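## Task

Press every drive blank marked with a red sticker fully home so it stops and clicks into its latch, and leave unmarked or differently marked blanks untouched. The rack is loose on the table: letting it tilt beyond a slight amount counts as failure, and it must finish in its original position.

## Robot and tools

Robot: two arms, left_arm and right_arm, each ending in a two-finger parallel gripper. Base positions in the scene frame: left_arm (-0.039, +0.347, 0) m, right_arm (-0.006, -0.266, 0) m, each turned very slightly about z. A camera stand fixed to the floor sits behind them.

Frames. Scene frame: origin at table-top height halfway between the arms' nominal bases, +z up, +x outward over the table, left_arm toward +y. Arm names do not match image left/right. Each arm reports its hand pose, velocities and its wrist camera pose in its own base frame. Fixed cameras and the table use the scene frame. Motion offsets are taken along the axes of that arm's current Hand target. On the gripper, the fingers point along +z and separate along y; end_effector_position is the spot between the pads, roughly 1 cm short of the fingertips.

execute_actions(actions, cameras). actions is a list of actions; each action is a table of at most 15 rows, one row per 1/30 s control step, and a short table repeats its final row until 15 steps pass. Every row has 14 numbers in [-1, 1], always both arms: left_arm dx, dy, dz, rx, ry, rz, opening, then right_arm in the same order. The six pose numbers are an offset, not a pose: measured from the Hand target that held when the action began, along that target's axes. All rows of one action count from that same start, not from the row before; the next action starts fresh, so sending the same offset again moves farther. Scale: 1.0 equals 0.6 m or 180 degrees; rx, ry, rz form a single rotation vector. opening is absolute: +1 fully open (0.094 m), -1 closed. An arm blocked by something keeps pushing until told otherwise; six zeros re-request its Hand target. Images return only for an empty actions list or when cameras names them (["all"], a list of names, or []).

move(target, speed, blend, opening_speed, grip_force, blocking, cameras). target is one 14-number row as above, or a list of up to 15 such rows; every row is an offset from the same starting Hand targets, not from the previous row. Paths are straight and finish together, at least 0.5 s and capped at 10 s overall. speed: top path speed in m/s, 0.002 to 2.9, default 0.25 (turning up to twice that in rad/s); one value or one per row. blend: corner rounding in metres for lists; 0 stops at each point. opening_speed: rate of the opening command per second on the -1..+1 scale, at least 0.2. grip_force: per-pad force cap in newtons, 10 to 50, one value or one per arm; it persists, and below 50 the fingers close slowly. blocking=false returns after about 0.5 s while the move continues. Moves do not avoid obstacles or the other arm. Faster moves overshoot and strike harder; aiming farther beyond a contact presses harder. The result adds a move: line with the ending (done, off_target, moving, held, fault) and limits (paced = command clipped, held = steps withheld). done means within 10 mm and 2 degrees.

wait(seconds): 0 to 10, arms keep their last command; a running move goes on. stop(): brakes a running move. zoom_image(camera, region): camera is cam_head_left, cam_head_right, cam_left_wrist or cam_right_wrist; region [x0, y0, x1, y1] in that image's pixels, origin top-left, each side at most 504. finished_scene(scene): integer 1 to 3, the present scene's number; it is final.

Cameras: all four are 672x504. The two head cameras are fixed on the stand; the wrist cameras ride on the arms and may lag during motion.

Reading results. end_effector_position (m) and end_effector_quat_wxyz are in the arm's base frame. Hand target is the last commanded pose after clipping; new offsets start from it. Grippers often rest a few centimetres short of it from friction and weight, which is not proof of contact; resend the missing distance as an offset. Each step the controller limits commanded orientation to 40 degrees from the measured one. Tool commands lists current gripper commands; a 0 in the opening slot means half open, so resend the present value to keep a gripper unchanged. grip_measured is the finger gap on the opening scale; the last Joint positions entry is the gap in metres. Joint velocities may say within noise. Joint torques include gravity and are offset and noisy; the first three wrap at ±28 N m. Motor temperatures: MOTOR HOT appears at 75 °C; at 90 °C an over-temperature fault folds that arm and disables it; at 100 °C it drops. Pushing toward unreachable poses or staying stretched heats motors.

Joint ranges (rad): waist -2.618 to 3.054, shoulder 0 to 3.142, elbow 0 to 3.142 (straight at 2.901), wrist pitch -1.571 to 1.571, wrist yaw -1.571 to 1.571, wrist roll -2.094 to 2.094.

Cautions. The rack is free-standing: push blanks slowly and gently, close to straight in along their slot, and stop once latched; back off by commanding a target behind the gripper. Watch that the rack neither slides nor tilts. Avoid fast contacts, hard shoves, the arms touching each other or their wrist cameras, strain on camera cables, routing paths near an arm's own base, and anything falling off the table.

Each tool is called after "Emit:" by a JSON object that holds its "api" and its "payload".

## Session

Emit:
{"api": "execute_actions", "payload": {"actions": []}}

Scene clock: 0.00 s.
left_arm: end_effector_position=(+0.2399, -0.1244, +0.2326) grip_measured=+1.000 end_effector_quat_wxyz=(+0.527, +0.017, +0.848, -0.052) | right_arm: end_effector_position=(+0.2730, +0.0744, +0.1589) grip_measured=+1.000 end_effector_quat_wxyz=(+0.456, +0.030, +0.870, +0.184)
Joint positions: left_arm=[-0.935 0.756 0.728 -0.593 -0.713 -0.515 0.094] | right_arm=[0.16 0.697 0.46 -0.313 -0.162 0.32 0.094]
Joint velocities: within noise
Joint torques (N m): no reading
Motor temperatures (°C): left_arm=[27 28 34 34 23 22 23] | right_arm=[25 23 31 28 24 22 23]
Heat: left arm: 34 °C; right arm: 31 °C.
Hand target: left_arm +0.2406, -0.1231, +0.2397; +0.534, +0.011, +0.844, -0.055 | right_arm +0.2755, +0.0750, +0.1694; +0.469, +0.028, +0.863, +0.187
Tool commands: left_gripper/opening=+1.0 right_gripper/opening=+1.0
camera_calibration:
cam_left_wrist: T_world_to_cam=[[-0.0929352, -0.993909, 0.0592316, -0.11486], [-0.778533, 0.0354546, -0.626601, 0.37429], [0.620684, -0.104347, -0.777086, 0.111632], [0, 0, 0, 1]] pos_world=[0.211435, -0.115783, 0.328081]
cam_right_wrist: T_world_to_cam=[[0.0872853, -0.93238, -0.350782, 0.0986512], [-0.872107, 0.0986672, -0.479265, 0.344966], [0.481468, 0.347752, -0.804523, 0.0601967], [0, 0, 0, 1]] pos_world=[0.263253, 0.0370102, 0.248365]

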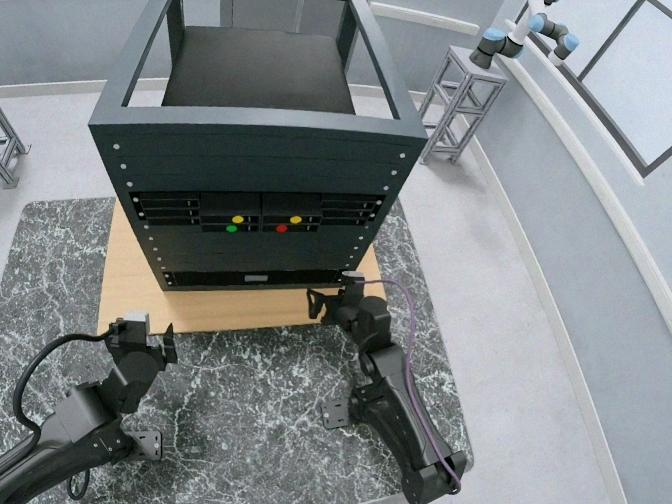

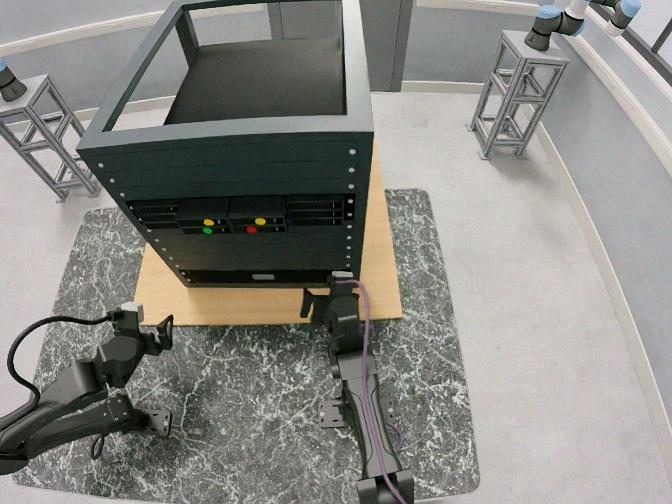

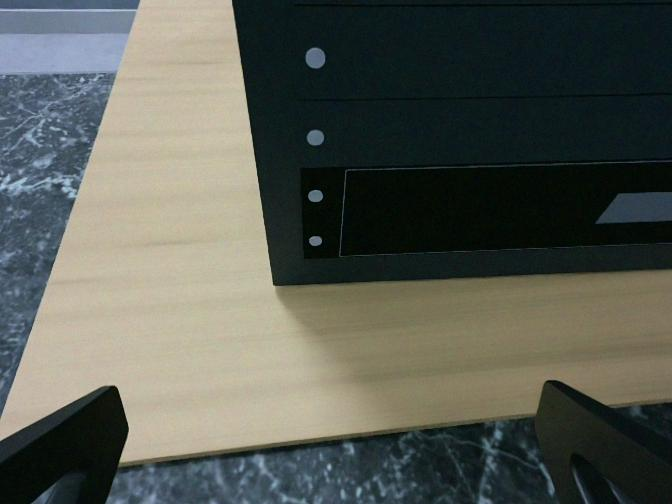

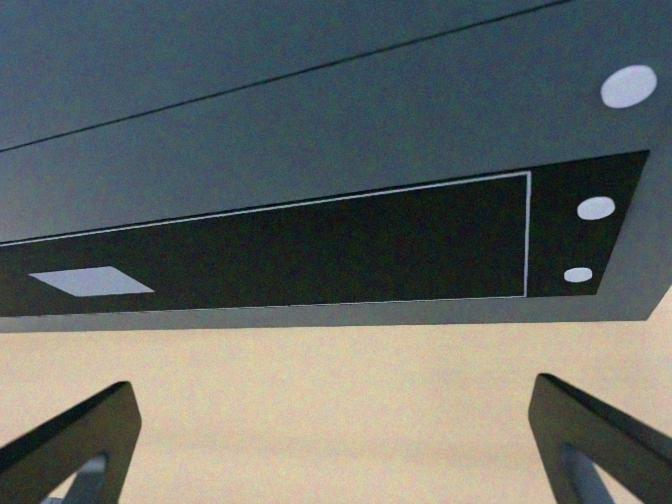

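Emit:
{"api": "zoom_image", "payload": {"camera": "cam_head_left", "region": [110, 170, 410, 300]}}

Emit:
{"api": "zoom_image", "payload": {"camera": "cam_head_right", "region": [110, 180, 370, 300]}}

Emit:
{"api": "zoom_image", "payload": {"camera": "cam_head_left", "region": [190, 185, 330, 240]}}

Scaled by 1.680 from the camera's 672x504 image, which has a finer 960x720 frame.

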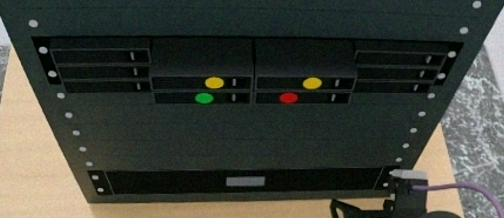

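Scaled by 1.938 from the camera's 672x504 image, which has a finer 960x720 frame.

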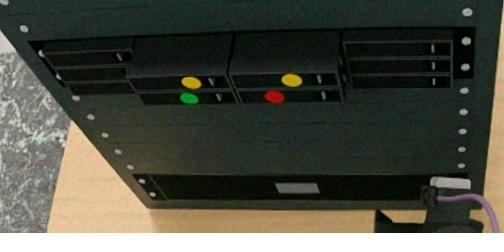

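Scaled by 3.600 from the camera's 672x504 image, which has a finer 960x720 frame.

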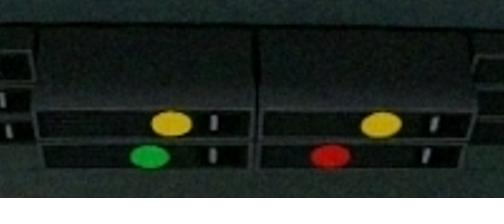

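Emit:
{"api": "move", "payload": {"target": [0,0,0,0,0,0,1,0.0205,0.2763,-0.1785,0.056,-0.29,-0.112,-1], "cameras": ["all"]}}

Scene clock: 121.37 s.
left_arm: end_effector_position=(+0.2399, -0.1244, +0.2326) grip_measured=+1.000 end_effector_quat_wxyz=(+0.527, +0.017, +0.848, -0.052) | right_arm: end_effector_position=(+0.1617, +0.1971, +0.2587) grip_measured=-0.988 end_effector_quat_wxyz=(+0.707, -0.063, +0.704, +0.019)
Joint positions: left_arm=[-0.935 0.756 0.728 -0.593 -0.713 -0.515 0.094] | right_arm=[1.664 0.95 0.402 0.575 1.549 -0.088 0.001]
Joint torques (N m): left_arm=[0.03 -0.69 6.97 1.41 -0.32 -0.04] | right_arm=[0.54 -0.61 8.51 1.62 0.01 -0.05]
Motor temperatures (°C): left_arm=[27 27 34 36 23 21 22] | right_arm=[24 22 34 34 24 22 23]
Heat: left arm: 36 °C; right arm: 34 °C.
Hand target: left_arm +0.2406, -0.1231, +0.2397; +0.534, +0.011, +0.844, -0.055 | right_arm +0.1599, +0.2000, +0.2698; +0.818, +0.000, +0.575, +0.000
Off the commanded pose: left_arm 0.007 m, 1 deg | right_arm 0.012 m, 21 deg.
joint sent to its limit (right arm) — joint 5 (wrist yaw), upper limit. The joint targets are off in orientation, not in position.
move: off_target (right_arm)
camera_calibration:
cam_left_wrist: T_world_to_cam=[[-0.0929352, -0.993909, 0.0592316, -0.11486], [-0.778533, 0.0354546, -0.626601, 0.37429], [0.620684, -0.104347, -0.777086, 0.111632], [0, 0, 0, 1]] pos_world=[0.211435, -0.115783, 0.328081]
cam_right_wrist: T_world_to_cam=[[0.0931577, -0.994646, 0.0447224, 0.16673], [-0.418843, -0.0798993, -0.904536, 0.355435], [0.903267, 0.0655329, -0.424044, 0.0403425], [0, 0, 0, 1]] pos_world=[0.0968992, 0.191592, 0.331154]

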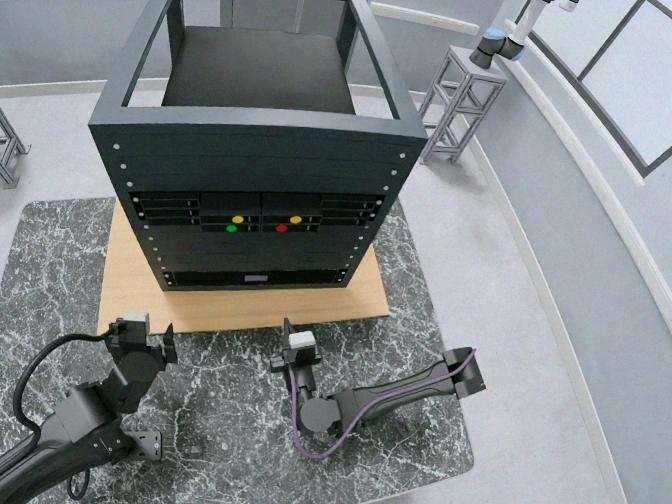

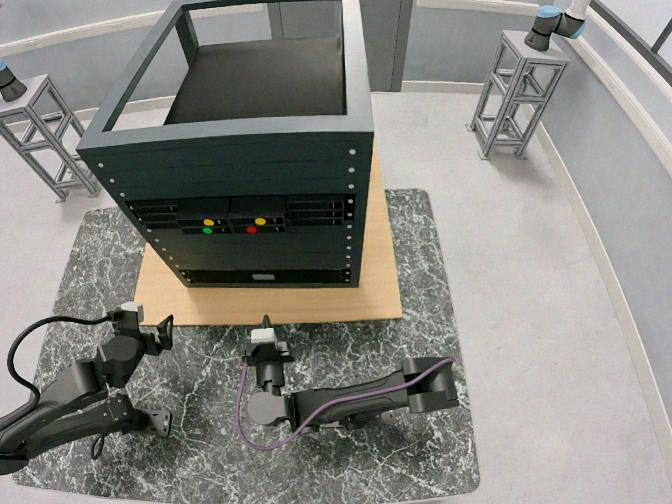

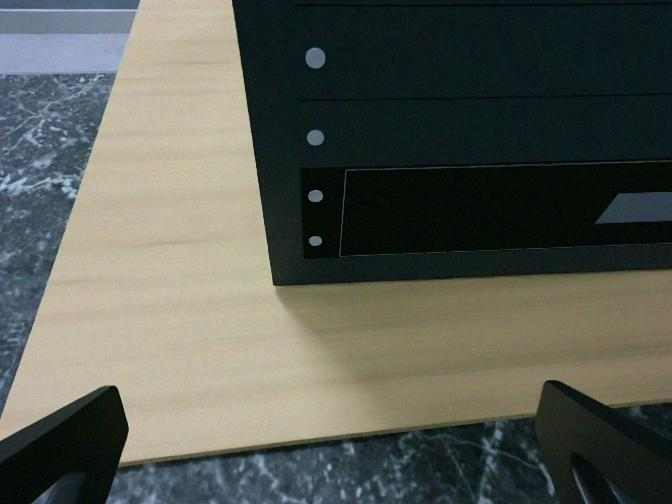

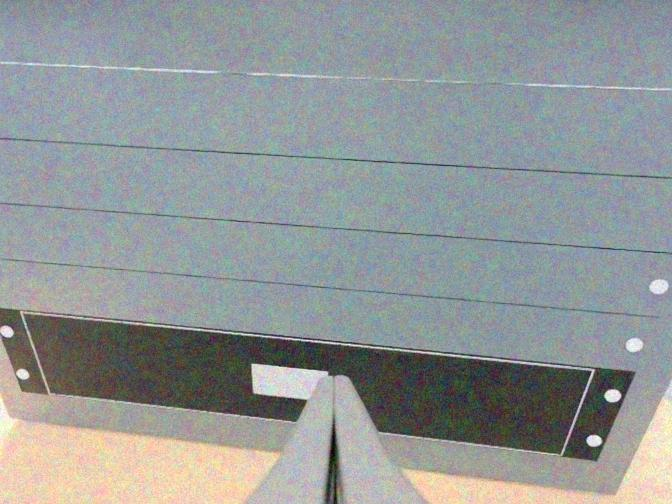

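Emit:
{"api": "move", "payload": {"target": [0,0,0,0,0,0,1,-0.11,-0.2,0.04,-0.104,0,0.038,-1], "cameras": ["cam_right_wrist"]}}

Scene clock: 133.57 s.
left_arm: end_effector_position=(+0.2399, -0.1244, +0.2326) grip_measured=+1.000 end_effector_quat_wxyz=(+0.527, +0.017, +0.848, -0.052) | right_arm: end_effector_position=(+0.1619, +0.0798, +0.3387) grip_measured=-0.988 end_effector_quat_wxyz=(+0.799, -0.087, +0.583, +0.119)
Joint positions: left_arm=[-0.935 0.756 0.728 -0.593 -0.713 -0.515 0.094] | right_arm=[1.618 0.028 0.204 0.74 1.177 -0.876 0.001]
Joint torques (N m): left_arm=[0.03 -0.68 6.98 1.41 -0.32 -0.03] | right_arm=[0.54 2.41 4.16 1.02 -0.85 -0.05]
Heat: left arm: 36 °C; right arm: 34 °C.
Hand target: left_arm +0.2406, -0.1231, +0.2397; +0.534, +0.011, +0.844, -0.055 | right_arm +0.1600, +0.0801, +0.3400; +0.806, -0.099, +0.566, +0.142
Off the commanded pose: left_arm 0.007 m, 1 deg | right_arm 0.002 m, 4 deg.
joint sent to its limit (right arm) — joint 2 (shoulder), lower limit. The joint targets still meet the commanded pose.
move: off_target (right_arm)
camera_calibration:
cam_right_wrist: T_world_to_cam=[[0.27649, -0.960708, -0.0243434, 0.0374908], [-0.132025, -0.0128815, -0.991163, 0.396091], [0.951905, 0.27726, -0.130399, -0.0424573], [0, 0, 0, 1]] pos_world=[0.0823434, 0.0528917, 0.387967]
Images, in order (width x height): cam_right_wrist 672x504.

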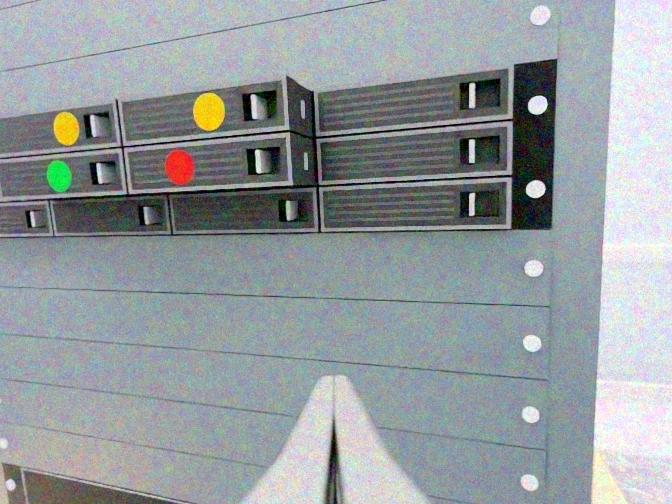

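Emit:
{"api": "move", "payload": {"target": [0,0,0,0,0,0,1,-0.0207,0.1278,0.2457,0.1154,0,-0.042,-1], "cameras": ["all"]}}

Emit:
{"api": "zoom_image", "payload": {"camera": "cam_head_left", "region": [190, 170, 350, 290]}}

Emit:
{"api": "zoom_image", "payload": {"camera": "cam_head_right", "region": [160, 170, 320, 290]}}

Scene clock: 166.50 s.
left_arm: end_effector_position=(+0.2399, -0.1244, +0.2326) grip_measured=+1.000 end_effector_quat_wxyz=(+0.527, +0.017, +0.848, -0.052) | right_arm: end_effector_position=(+0.2594, +0.1997, +0.3848) grip_measured=-0.988 end_effector_quat_wxyz=(+0.810, -0.010, +0.586, -0.028)
Joint positions: left_arm=[-0.935 0.756 0.728 -0.593 -0.713 -0.515 0.094] | right_arm=[1.156 1.221 0.641 1.285 1.067 -0.693 0.001]
Joint torques (N m): left_arm=[0.03 -0.69 6.97 1.42 -0.32 -0.04] | right_arm=[-0.59 -1.99 9.1 1.45 -0.54 -0.04]
Heat: left arm: 36 °C; right arm: 32 °C.
Hand target: left_arm +0.2406, -0.1231, +0.2397; +0.534, +0.011, +0.844, -0.055 | right_arm +0.2603, +0.1979, +0.4019; +0.818, +0.011, +0.574, -0.016
Off the commanded pose: left_arm 0.007 m, 1 deg | right_arm 0.017 m, 3 deg.
move: off_target (right_arm)
camera_calibration:
cam_left_wrist: T_world_to_cam=[[-0.0929352, -0.993909, 0.0592316, -0.11486], [-0.778533, 0.0354546, -0.626601, 0.37429], [0.620684, -0.104347, -0.777086, 0.111632], [0, 0, 0, 1]] pos_world=[0.211435, -0.115783, 0.328081]
cam_right_wrist: T_world_to_cam=[[-0.0488485, -0.998457, 0.0264256, 0.19932], [-0.121608, -0.020315, -0.99237, 0.455365], [0.991375, -0.0516894, -0.120428, -0.110881], [0, 0, 0, 1]] pos_world=[0.175037, 0.202532, 0.433271]

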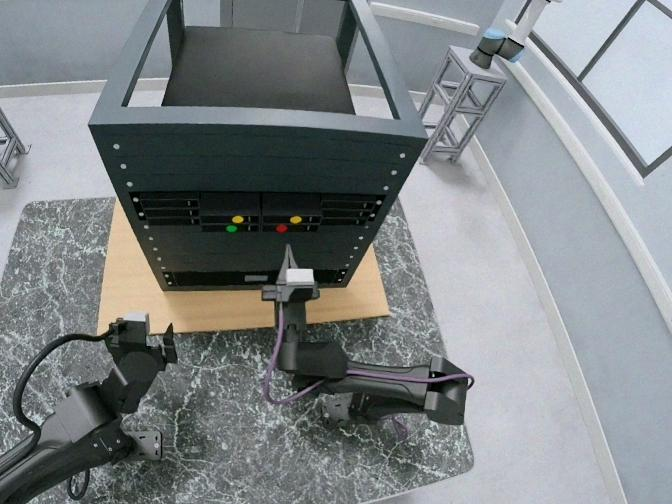

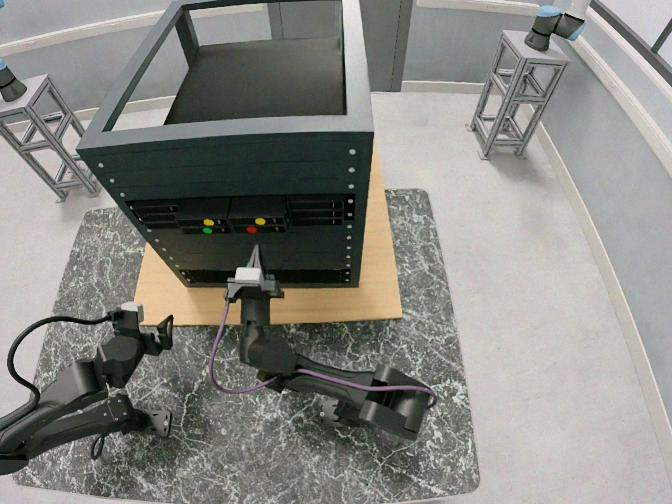

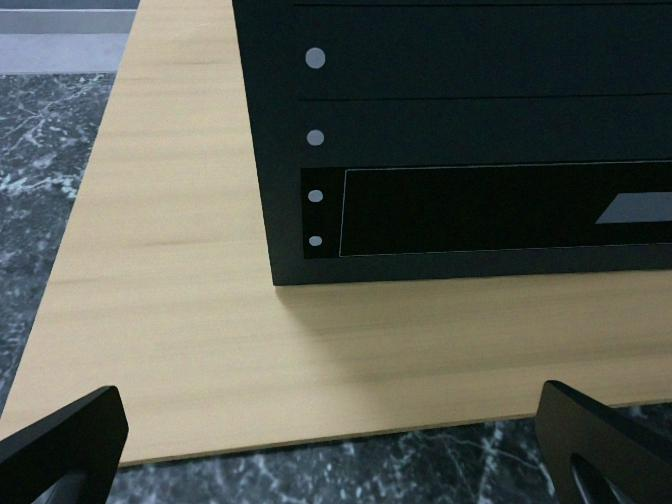

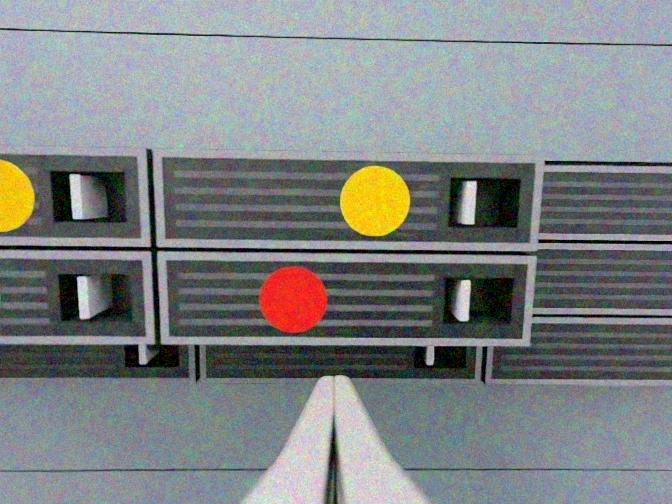

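Scaled by 3.150 from the camera's 672x504 image, which has a finer 960x720 frame.

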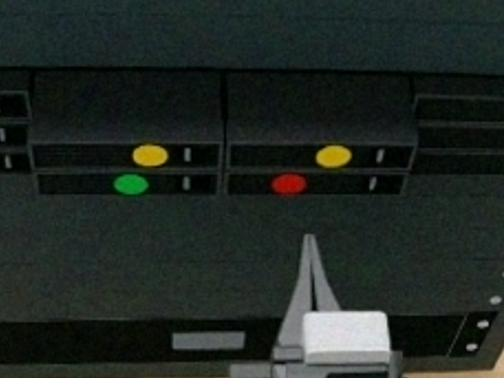

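Scaled by 3.150 from the camera's 672x504 image, which has a finer 960x720 frame.

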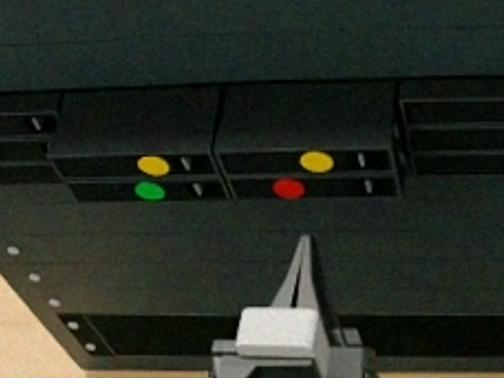

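Emit:
{"api": "move", "payload": {"target": [0,0,0,0,0,0,1,-0.0219,0,0.008,0,0,0,-1], "cameras": ["cam_right_wrist"], "speed": 0.08}}

Scene clock: 195.37 s.
left_arm: end_effector_position=(+0.2399, -0.1244, +0.2326) grip_measured=+1.000 end_effector_quat_wxyz=(+0.527, +0.017, +0.848, -0.052) | right_arm: end_effector_position=(+0.2600, +0.2006, +0.3993) grip_measured=-0.988 end_effector_quat_wxyz=(+0.812, -0.001, +0.583, -0.023)
Joint positions: left_arm=[-0.935 0.756 0.728 -0.593 -0.713 -0.515 0.094] | right_arm=[1.156 1.221 0.69 1.261 1.069 -0.697 0.001]
Joint torques (N m): left_arm=[0.05 -0.68 6.98 1.41 -0.32 -0.04] | right_arm=[-0.62 -3.1 9.02 1.02 -0.58 -0.03]
Heat: left arm: 36 °C; right arm: 34 °C.
Hand target: left_arm +0.2406, -0.1231, +0.2397; +0.534, +0.011, +0.844, -0.055 | right_arm +0.2603, +0.1978, +0.4159; +0.818, +0.011, +0.575, -0.016
Off the commanded pose: left_arm 0.007 m, 1 deg | right_arm 0.017 m, 2 deg.
move: off_target (right_arm)
camera_calibration:
cam_right_wrist: T_world_to_cam=[[-0.0514325, -0.99866, 0.00574441, 0.208703], [-0.112753, 0.0000915392, -0.993623, 0.464012], [0.992291, -0.0517522, -0.112607, -0.112952], [0, 0, 0, 1]] pos_world=[0.175135, 0.202536, 0.447135]
Images, in order (width x height): cam_right_wrist 672x504.

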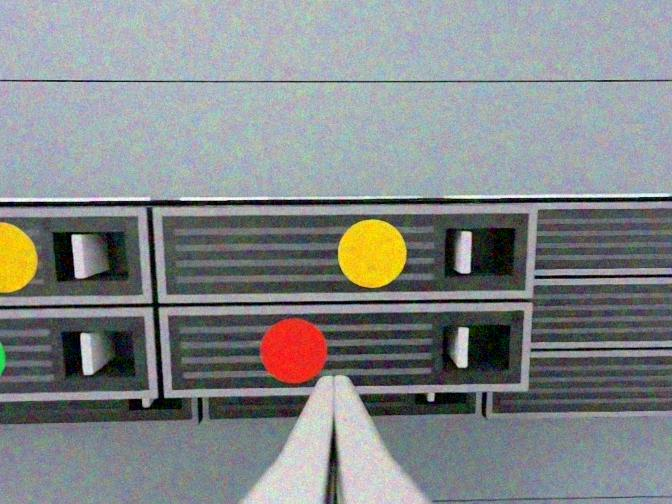

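Emit:
{"api": "move", "payload": {"target": [0,0,0,0,0,0,1,0.0143,0,0.0392,0,0,0,-1], "cameras": ["cam_right_wrist"], "speed": 0.04}}

Scene clock: 207.37 s.
left_arm: end_effector_position=(+0.2399, -0.1244, +0.2326) grip_measured=+1.000 end_effector_quat_wxyz=(+0.527, +0.017, +0.848, -0.052) | right_arm: end_effector_position=(+0.2828, +0.1932, +0.4021) grip_measured=-0.988 end_effector_quat_wxyz=(+0.812, +0.005, +0.583, -0.028)
Joint positions: left_arm=[-0.935 0.756 0.728 -0.593 -0.713 -0.515 0.094] | right_arm=[1.057 1.221 0.722 1.14 1.005 -0.588 0.001]
Joint torques (N m): left_arm=[0.03 -0.68 6.97 1.41 -0.32 -0.04] | right_arm=[-0.57 -1.99 9.36 1.17 -0.63 0.13]
Heat: left arm: 36 °C; right arm: 35 °C.
Hand target: left_arm +0.2406, -0.1231, +0.2397; +0.534, +0.011, +0.844, -0.055 | right_arm +0.2853, +0.1969, +0.4157; +0.818, +0.011, +0.574, -0.016
Off the commanded pose: left_arm 0.007 m, 1 deg | right_arm 0.014 m, 2 deg.
move: off_target (right_arm)
camera_calibration:
cam_right_wrist: T_world_to_cam=[[-0.0663416, -0.997797, 0.000459776, 0.208728], [-0.112743, 0.00703819, -0.993599, 0.468086], [0.991407, -0.0659688, -0.112961, -0.132524], [0, 0, 0, 1]] pos_world=[0.198005, 0.196231, 0.450024]
Images, in order (width x height): cam_right_wrist 672x504.

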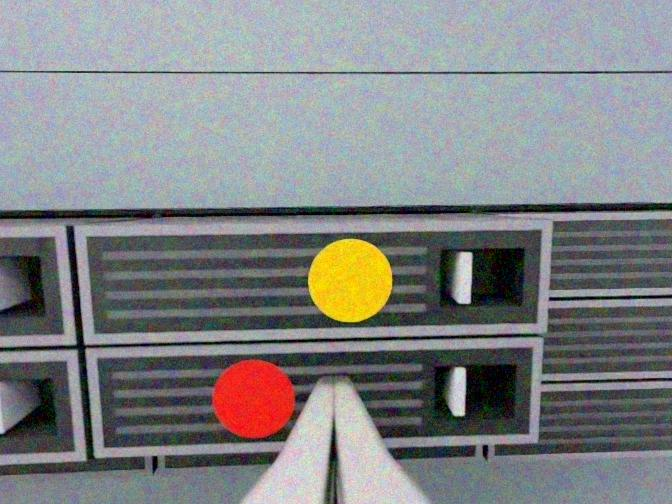

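Emit:
{"api": "move", "payload": {"target": [0,0,0,0,0,0,1,0.0114,0,0.0313,0,0,0,-1], "cameras": ["cam_right_wrist"], "speed": 0.03}}

Scene clock: 215.63 s.
left_arm: end_effector_position=(+0.2399, -0.1244, +0.2326) grip_measured=+1.000 end_effector_quat_wxyz=(+0.527, +0.017, +0.848, -0.052) | right_arm: end_effector_position=(+0.3028, +0.1933, +0.4011) grip_measured=-0.988 end_effector_quat_wxyz=(+0.812, +0.004, +0.583, -0.028)
Joint positions: left_arm=[-0.935 0.756 0.728 -0.593 -0.713 -0.515 0.094] | right_arm=[0.984 1.251 0.754 1.074 0.945 -0.514 0.001]
Joint torques (N m): left_arm=[0.03 -0.68 6.98 1.41 -0.32 -0.04] | right_arm=[-0.58 -2.45 9.54 1.33 -0.56 0.16]
Heat: left arm: 36 °C; right arm: 34 °C.
Hand target: left_arm +0.2406, -0.1231, +0.2397; +0.534, +0.011, +0.844, -0.055 | right_arm +0.3053, +0.1962, +0.4157; +0.818, +0.011, +0.574, -0.015
Off the commanded pose: left_arm 0.007 m, 1 deg | right_arm 0.015 m, 2 deg.
move: off_target (right_arm)
camera_calibration:
cam_right_wrist: T_world_to_cam=[[-0.0659469, -0.997819, 0.00301281, 0.208932], [-0.114084, 0.00454026, -0.993461, 0.470183], [0.99128, -0.0658594, -0.114134, -0.152013], [0, 0, 0, 1]] pos_world=[0.218106, 0.19633, 0.449129]
Images, in order (width x height): cam_right_wrist 672x504.

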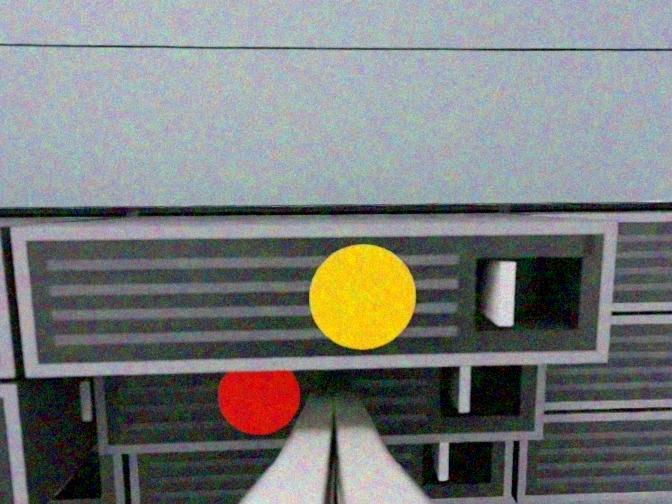

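Emit:
{"api": "move", "payload": {"target": [0,0,0,0,0,0,1,0.0123,0,0.0342,0,0,0,-1], "cameras": ["cam_right_wrist"], "speed": 0.03}}

Scene clock: 222.80 s.
left_arm: end_effector_position=(+0.2399, -0.1244, +0.2326) grip_measured=+1.000 end_effector_quat_wxyz=(+0.527, +0.017, +0.848, -0.052) | right_arm: end_effector_position=(+0.3188, +0.1916, +0.4012) grip_measured=-0.988 end_effector_quat_wxyz=(+0.812, +0.011, +0.583, -0.023)
Joint positions: left_arm=[-0.935 0.756 0.728 -0.593 -0.713 -0.515 0.094] | right_arm=[0.928 1.28 0.782 1.042 0.902 -0.452 0.001]
Joint torques (N m): left_arm=[0.02 -0.69 6.97 1.41 -0.32 -0.04] | right_arm=[-1.92 -2.03 10.39 1.2 -0.74 0.14]
Heat: left arm: 36 °C; right arm: 34 °C.
Hand target: left_arm +0.2406, -0.1231, +0.2397; +0.534, +0.011, +0.844, -0.055 | right_arm +0.3271, +0.1954, +0.4157; +0.818, +0.011, +0.574, -0.015
Off the commanded pose: left_arm 0.007 m, 1 deg | right_arm 0.017 m, 1 deg.
move: off_target (right_arm)
camera_calibration:
cam_right_wrist: T_world_to_cam=[[-0.0654417, -0.997755, -0.0142389, 0.215109], [-0.112337, 0.0215453, -0.993437, 0.468259], [0.991513, -0.0634126, -0.113495, -0.16876], [0, 0, 0, 1]] pos_world=[0.234007, 0.193835, 0.449095]
Images, in order (width x height): cam_right_wrist 672x504.

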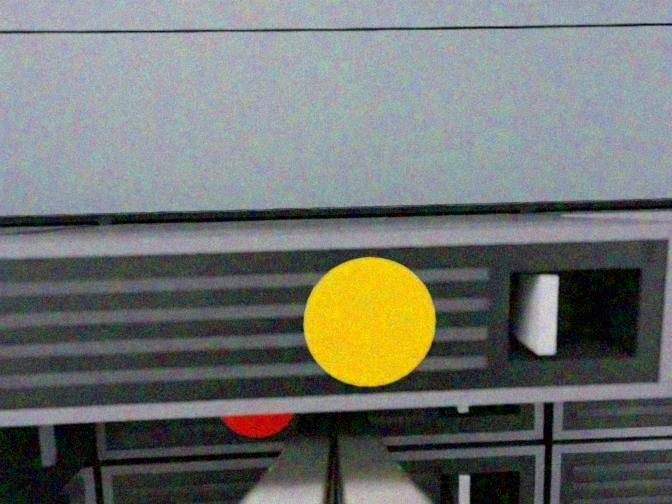

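Emit:
{"api": "zoom_image", "payload": {"camera": "cam_right_wrist", "region": [400, 360, 672, 504]}}

Emit:
{"api": "move", "payload": {"target": [0,0,0,0,0,0,1,0.0046,0,0.0125,0,0,0,-1], "cameras": ["cam_right_wrist","cam_head_right"], "speed": 0.03}}

Emit:
{"api": "zoom_image", "payload": {"camera": "cam_right_wrist", "region": [400, 360, 672, 504]}}

Scaled by 1.853 from the camera's 672x504 image, which has a finer 960x720 frame.

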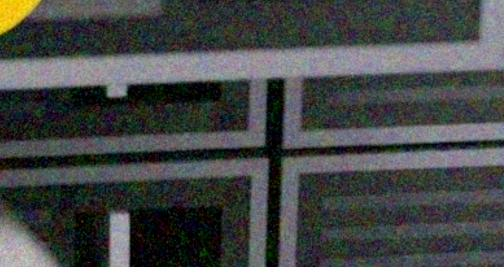

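Scene clock: 231.90 s.
left_arm: end_effector_position=(+0.2399, -0.1244, +0.2326) grip_measured=+1.000 end_effector_quat_wxyz=(+0.527, +0.017, +0.848, -0.052) | right_arm: end_effector_position=(+0.3194, +0.1915, +0.4012) grip_measured=-0.988 end_effector_quat_wxyz=(+0.813, +0.015, +0.582, -0.017)
Joint positions: left_arm=[-0.935 0.756 0.728 -0.593 -0.713 -0.515 0.094] | right_arm=[0.926 1.281 0.782 1.042 0.898 -0.435 0.001]
Joint torques (N m): left_arm=[0.03 -0.69 6.97 1.41 -0.32 -0.04] | right_arm=[-3.7 -1.13 11.32 1.08 -0.92 0.19]
Heat: left arm: 36 °C; right arm: 35 °C.
Hand target: left_arm +0.2406, -0.1231, +0.2397; +0.534, +0.011, +0.844, -0.055 | right_arm +0.3350, +0.1951, +0.4157; +0.818, +0.011, +0.574, -0.015
Off the commanded pose: left_arm 0.007 m, 1 deg | right_arm 0.022 m, 1 deg.
move: off_target (right_arm)
camera_calibration:
cam_right_wrist: T_world_to_cam=[[-0.0595081, -0.997798, -0.0292959, 0.219128], [-0.110846, 0.0357715, -0.993194, 0.465023], [0.992054, -0.0558557, -0.112731, -0.171295], [0, 0, 0, 1]] pos_world=[0.234519, 0.192443, 0.448967]
Images, in order (width x height): cam_head_right 672x504, cam_right_wrist 672x504.

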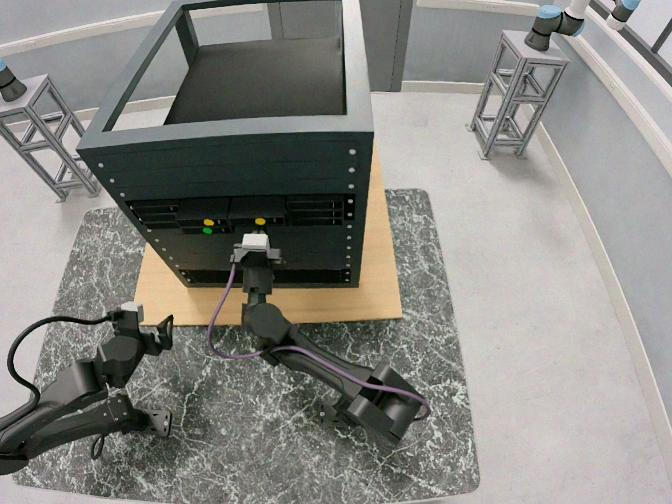

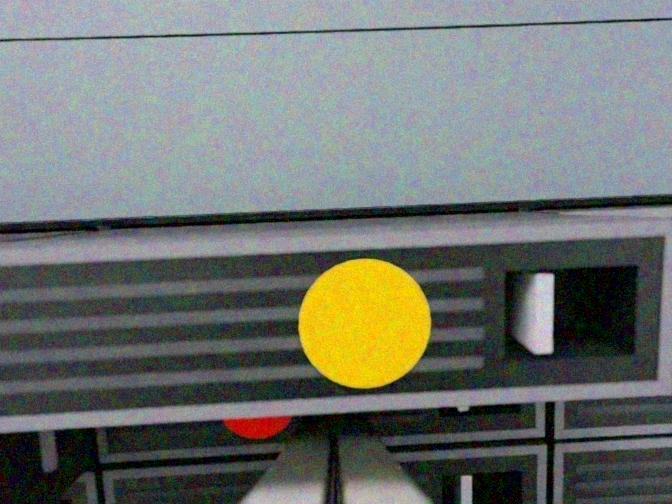

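Scaled by 1.853 from the camera's 672x504 image, which has a finer 960x720 frame.

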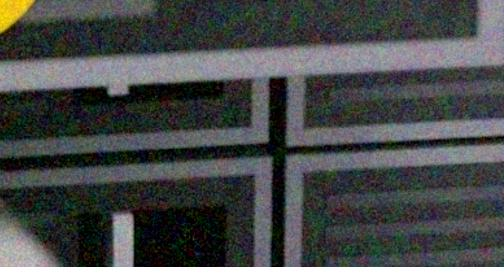

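Emit:
{"api": "move", "payload": {"target": [0,0,0,0,0,0,1,0.0046,0,0.0125,0,0,0,-1], "cameras": ["cam_right_wrist","cam_head_right"], "speed": 0.03}}

Emit:
{"api": "zoom_image", "payload": {"camera": "cam_right_wrist", "region": [400, 360, 672, 504]}}

Scene clock: 242.63 s.
left_arm: end_effector_position=(+0.2399, -0.1244, +0.2326) grip_measured=+1.000 end_effector_quat_wxyz=(+0.527, +0.017, +0.848, -0.052) | right_arm: end_effector_position=(+0.3200, +0.1914, +0.4011) grip_measured=-0.988 end_effector_quat_wxyz=(+0.813, +0.021, +0.581, -0.010)
Joint positions: left_arm=[-0.935 0.756 0.728 -0.593 -0.713 -0.515 0.094] | right_arm=[0.924 1.285 0.782 1.048 0.897 -0.419 0.001]
Joint torques (N m): left_arm=[0.03 -0.69 6.98 1.41 -0.32 -0.03] | right_arm=[-5.42 -0.42 12.11 0.91 -1.11 0.2]
Motor temperatures (°C): left_arm=[27 26 32 36 23 21 22] | right_arm=[24 22 35 29 24 22 24]
Heat: left arm: 36 °C; right arm: 35 °C.
Hand target: left_arm +0.2406, -0.1231, +0.2397; +0.534, +0.011, +0.844, -0.055 | right_arm +0.3431, +0.1948, +0.4156; +0.818, +0.011, +0.575, -0.016
Off the commanded pose: left_arm 0.007 m, 1 deg | right_arm 0.027 m, 2 deg.
move: off_target (right_arm)
camera_calibration:
cam_right_wrist: T_world_to_cam=[[-0.0554313, -0.997422, -0.0455819, 0.224235], [-0.10821, 0.0513844, -0.992799, 0.461011], [0.992581, -0.0500997, -0.110779, -0.174003], [0, 0, 0, 1]] pos_world=[0.235028, 0.19125, 0.448636]
Images, in order (width x height): cam_head_right 672x504, cam_right_wrist 672x504.

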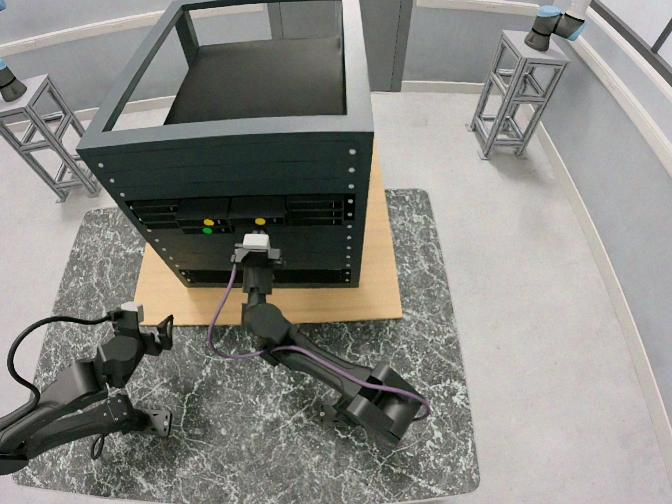

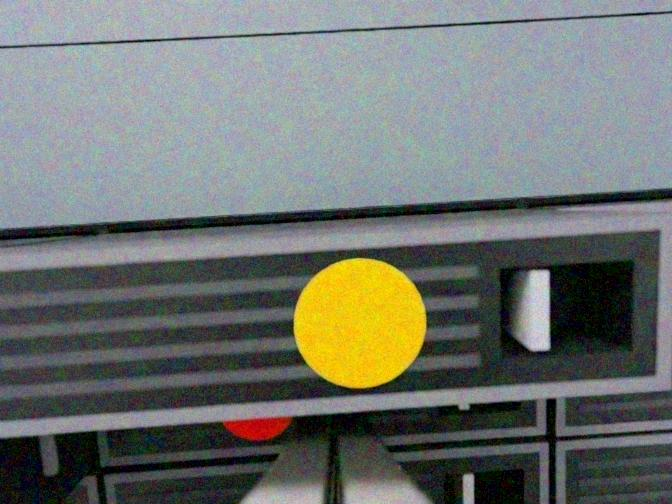

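Scaled by 1.853 from the camera's 672x504 image, which has a finer 960x720 frame.

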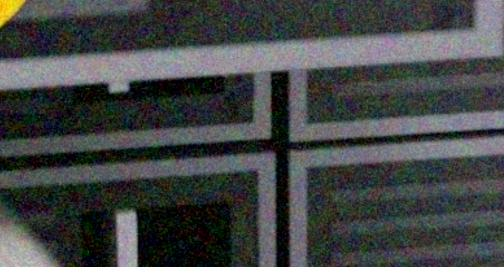

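Emit:
{"api": "move", "payload": {"target": [0,0,0,0,0,0,1,-0.0499,0,-0.1371,0,0,0,-1], "cameras": ["all"], "speed": 0.06}}

Emit:
{"api": "zoom_image", "payload": {"camera": "cam_head_left", "region": [190, 170, 350, 290]}}

Scene clock: 254.17 s.
left_arm: end_effector_position=(+0.2399, -0.1244, +0.2326) grip_measured=+1.000 end_effector_quat_wxyz=(+0.527, +0.017, +0.848, -0.052) | right_arm: end_effector_position=(+0.2607, +0.2026, +0.4118) grip_measured=-0.988 end_effector_quat_wxyz=(+0.813, +0.005, +0.582, -0.026)
Joint positions: left_arm=[-0.935 0.756 0.728 -0.593 -0.713 -0.515 0.094] | right_arm=[1.16 1.232 0.742 1.246 1.081 -0.718 0.001]
Joint torques (N m): left_arm=[0.05 -0.68 6.97 1.41 -0.32 -0.03] | right_arm=[0.57 -4.08 4.83 1.4 -0.6 -0.05]
Heat: left arm: 36 °C; right arm: 36 °C.
Hand target: left_arm +0.2406, -0.1231, +0.2397; +0.534, +0.011, +0.844, -0.055 | right_arm +0.2556, +0.1981, +0.4159; +0.818, +0.011, +0.575, -0.015
Off the commanded pose: left_arm 0.007 m, 1 deg | right_arm 0.008 m, 2 deg.
move: done
camera_calibration:
cam_left_wrist: T_world_to_cam=[[-0.0929352, -0.993909, 0.0592316, -0.11486], [-0.778533, 0.0354546, -0.626601, 0.37429], [0.620684, -0.104347, -0.777086, 0.111632], [0, 0, 0, 1]] pos_world=[0.211435, -0.115783, 0.328081]
cam_right_wrist: T_world_to_cam=[[-0.0630886, -0.998007, -0.00117292, 0.216454], [-0.110376, 0.00814541, -0.993857, 0.474433], [0.991886, -0.0625715, -0.11067, -0.110689], [0, 0, 0, 1]] pos_world=[0.175812, 0.205233, 0.459522]

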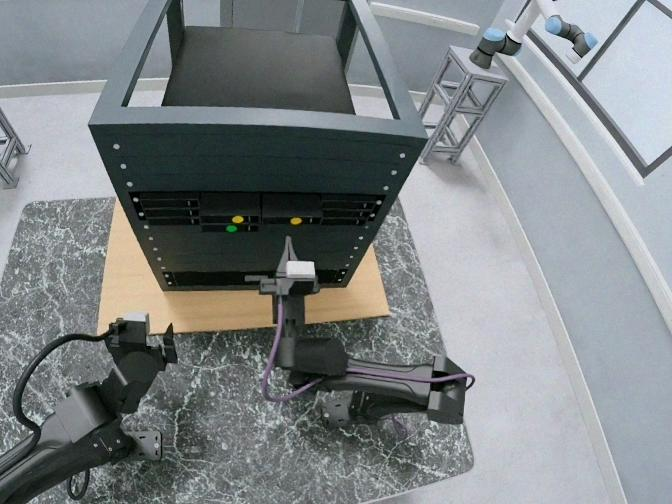

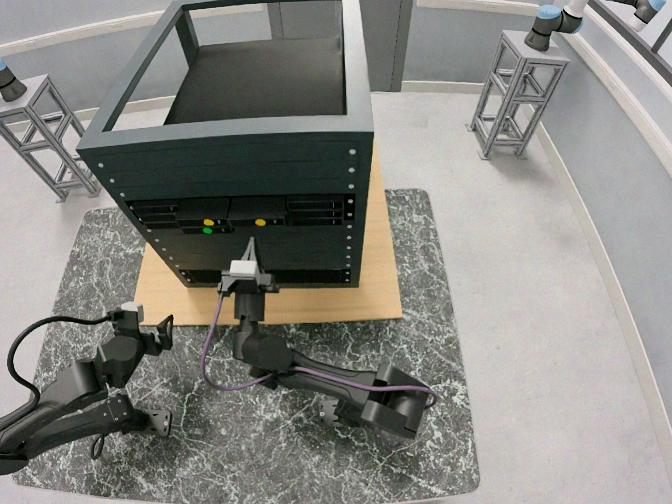

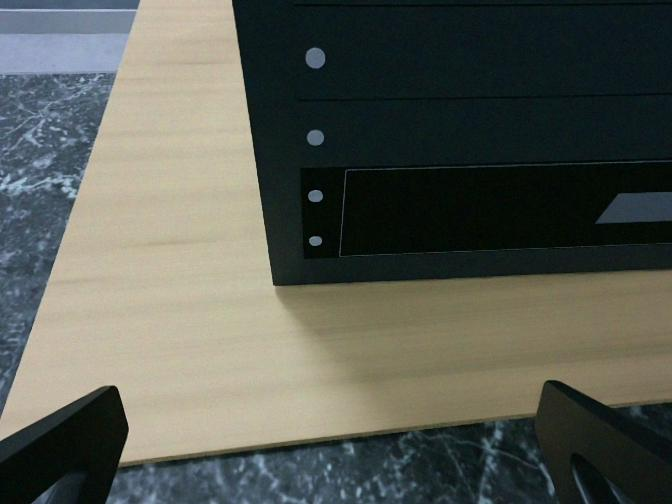

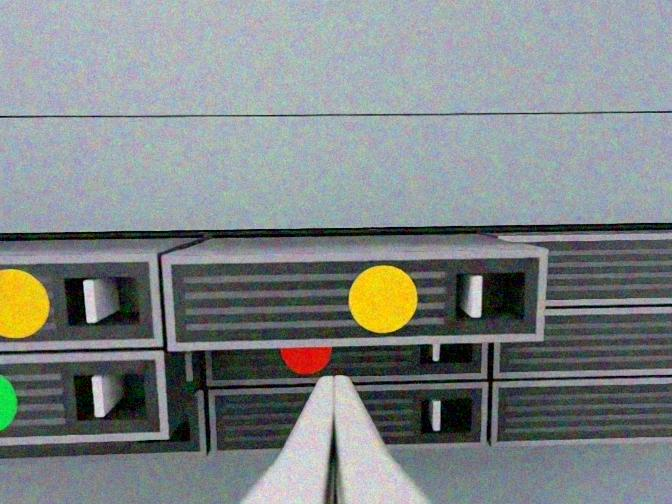

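Scaled by 3.150 from the camera's 672x504 image, which has a finer 960x720 frame.

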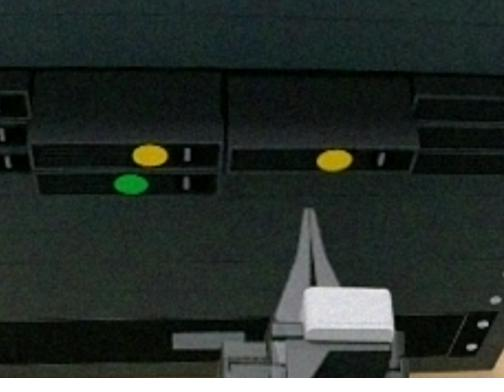

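Emit:
{"api": "zoom_image", "payload": {"camera": "cam_right_wrist", "region": [150, 320, 350, 470]}}

Emit:
{"api": "zoom_image", "payload": {"camera": "cam_right_wrist", "region": [400, 320, 600, 470]}}

Scaled by 2.520 from the camera's 672x504 image, which has a finer 960x720 frame.

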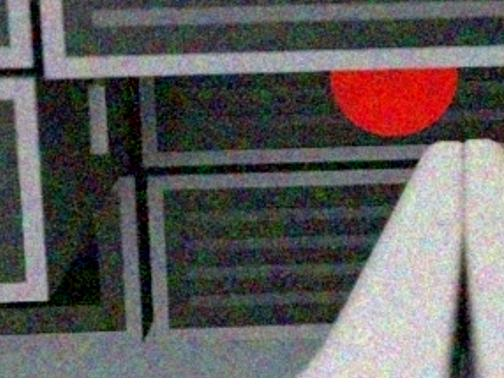

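Scaled by 2.520 from the camera's 672x504 image, which has a finer 960x720 frame.

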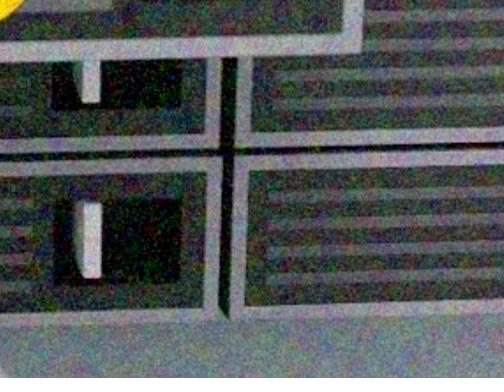

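Emit:
{"api": "move", "payload": {"target": [0,0,0,0,0,0,1,0.0955,0,0.0185,0,0,0,-1], "cameras": ["cam_right_wrist"], "speed": 0.1}}

Emit:
{"api": "zoom_image", "payload": {"camera": "cam_right_wrist", "region": [420, 120, 620, 300]}}

Emit:
{"api": "zoom_image", "payload": {"camera": "cam_right_wrist", "region": [70, 120, 270, 300]}}

Scene clock: 286.27 s.
left_arm: end_effector_position=(+0.2399, -0.1244, +0.2326) grip_measured=+1.000 end_effector_quat_wxyz=(+0.527, +0.017, +0.848, -0.052) | right_arm: end_effector_position=(+0.2851, +0.1969, +0.3667) grip_measured=-0.988 end_effector_quat_wxyz=(+0.814, +0.009, +0.581, -0.024)
Joint positions: left_arm=[-0.935 0.756 0.728 -0.593 -0.713 -0.515 0.094] | right_arm=[1.055 1.303 0.622 1.33 1.002 -0.583 0.001]
Joint torques (N m): left_arm=[0.02 -0.69 6.98 1.42 -0.32 -0.04] | right_arm=[-0.61 -2.51 4.96 1.58 -0.62 0.15]
Heat: left arm: 36 °C; right arm: 33 °C.
Hand target: left_arm +0.2406, -0.1231, +0.2397; +0.534, +0.011, +0.844, -0.055 | right_arm +0.2855, +0.1970, +0.3658; +0.818, +0.011, +0.574, -0.015
Off the commanded pose: left_arm 0.007 m, 1 deg | right_arm 0.001 m, 1 deg.
move: done
camera_calibration:
cam_right_wrist: T_world_to_cam=[[-0.0640234, -0.997892, -0.0105833, 0.215904], [-0.10767, 0.0174504, -0.994033, 0.429794], [0.992123, -0.0625019, -0.108561, -0.141023], [0, 0, 0, 1]] pos_world=[0.200011, 0.199135, 0.414205]
Images, in order (width x height): cam_right_wrist 672x504.

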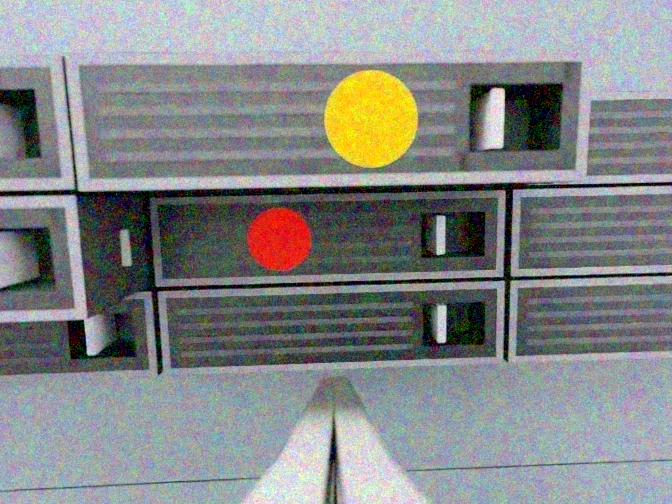

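Scaled by 2.520 from the camera's 672x504 image, which has a finer 960x720 frame.

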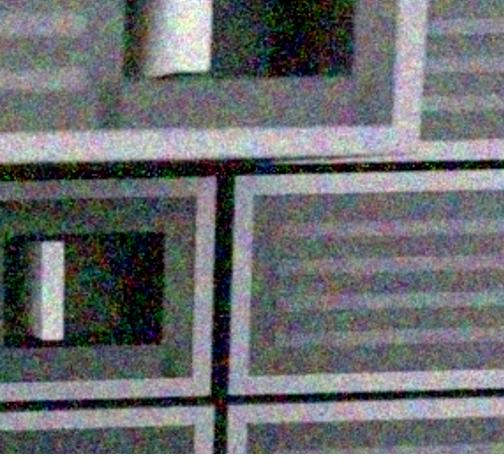

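Scaled by 2.520 from the camera's 672x504 image, which has a finer 960x720 frame.

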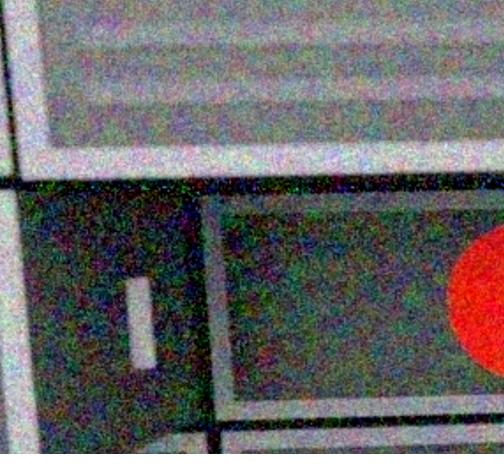

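Emit:
{"api": "finished_scene", "payload": {"scene": 2}}

The scene is finished: the task was done.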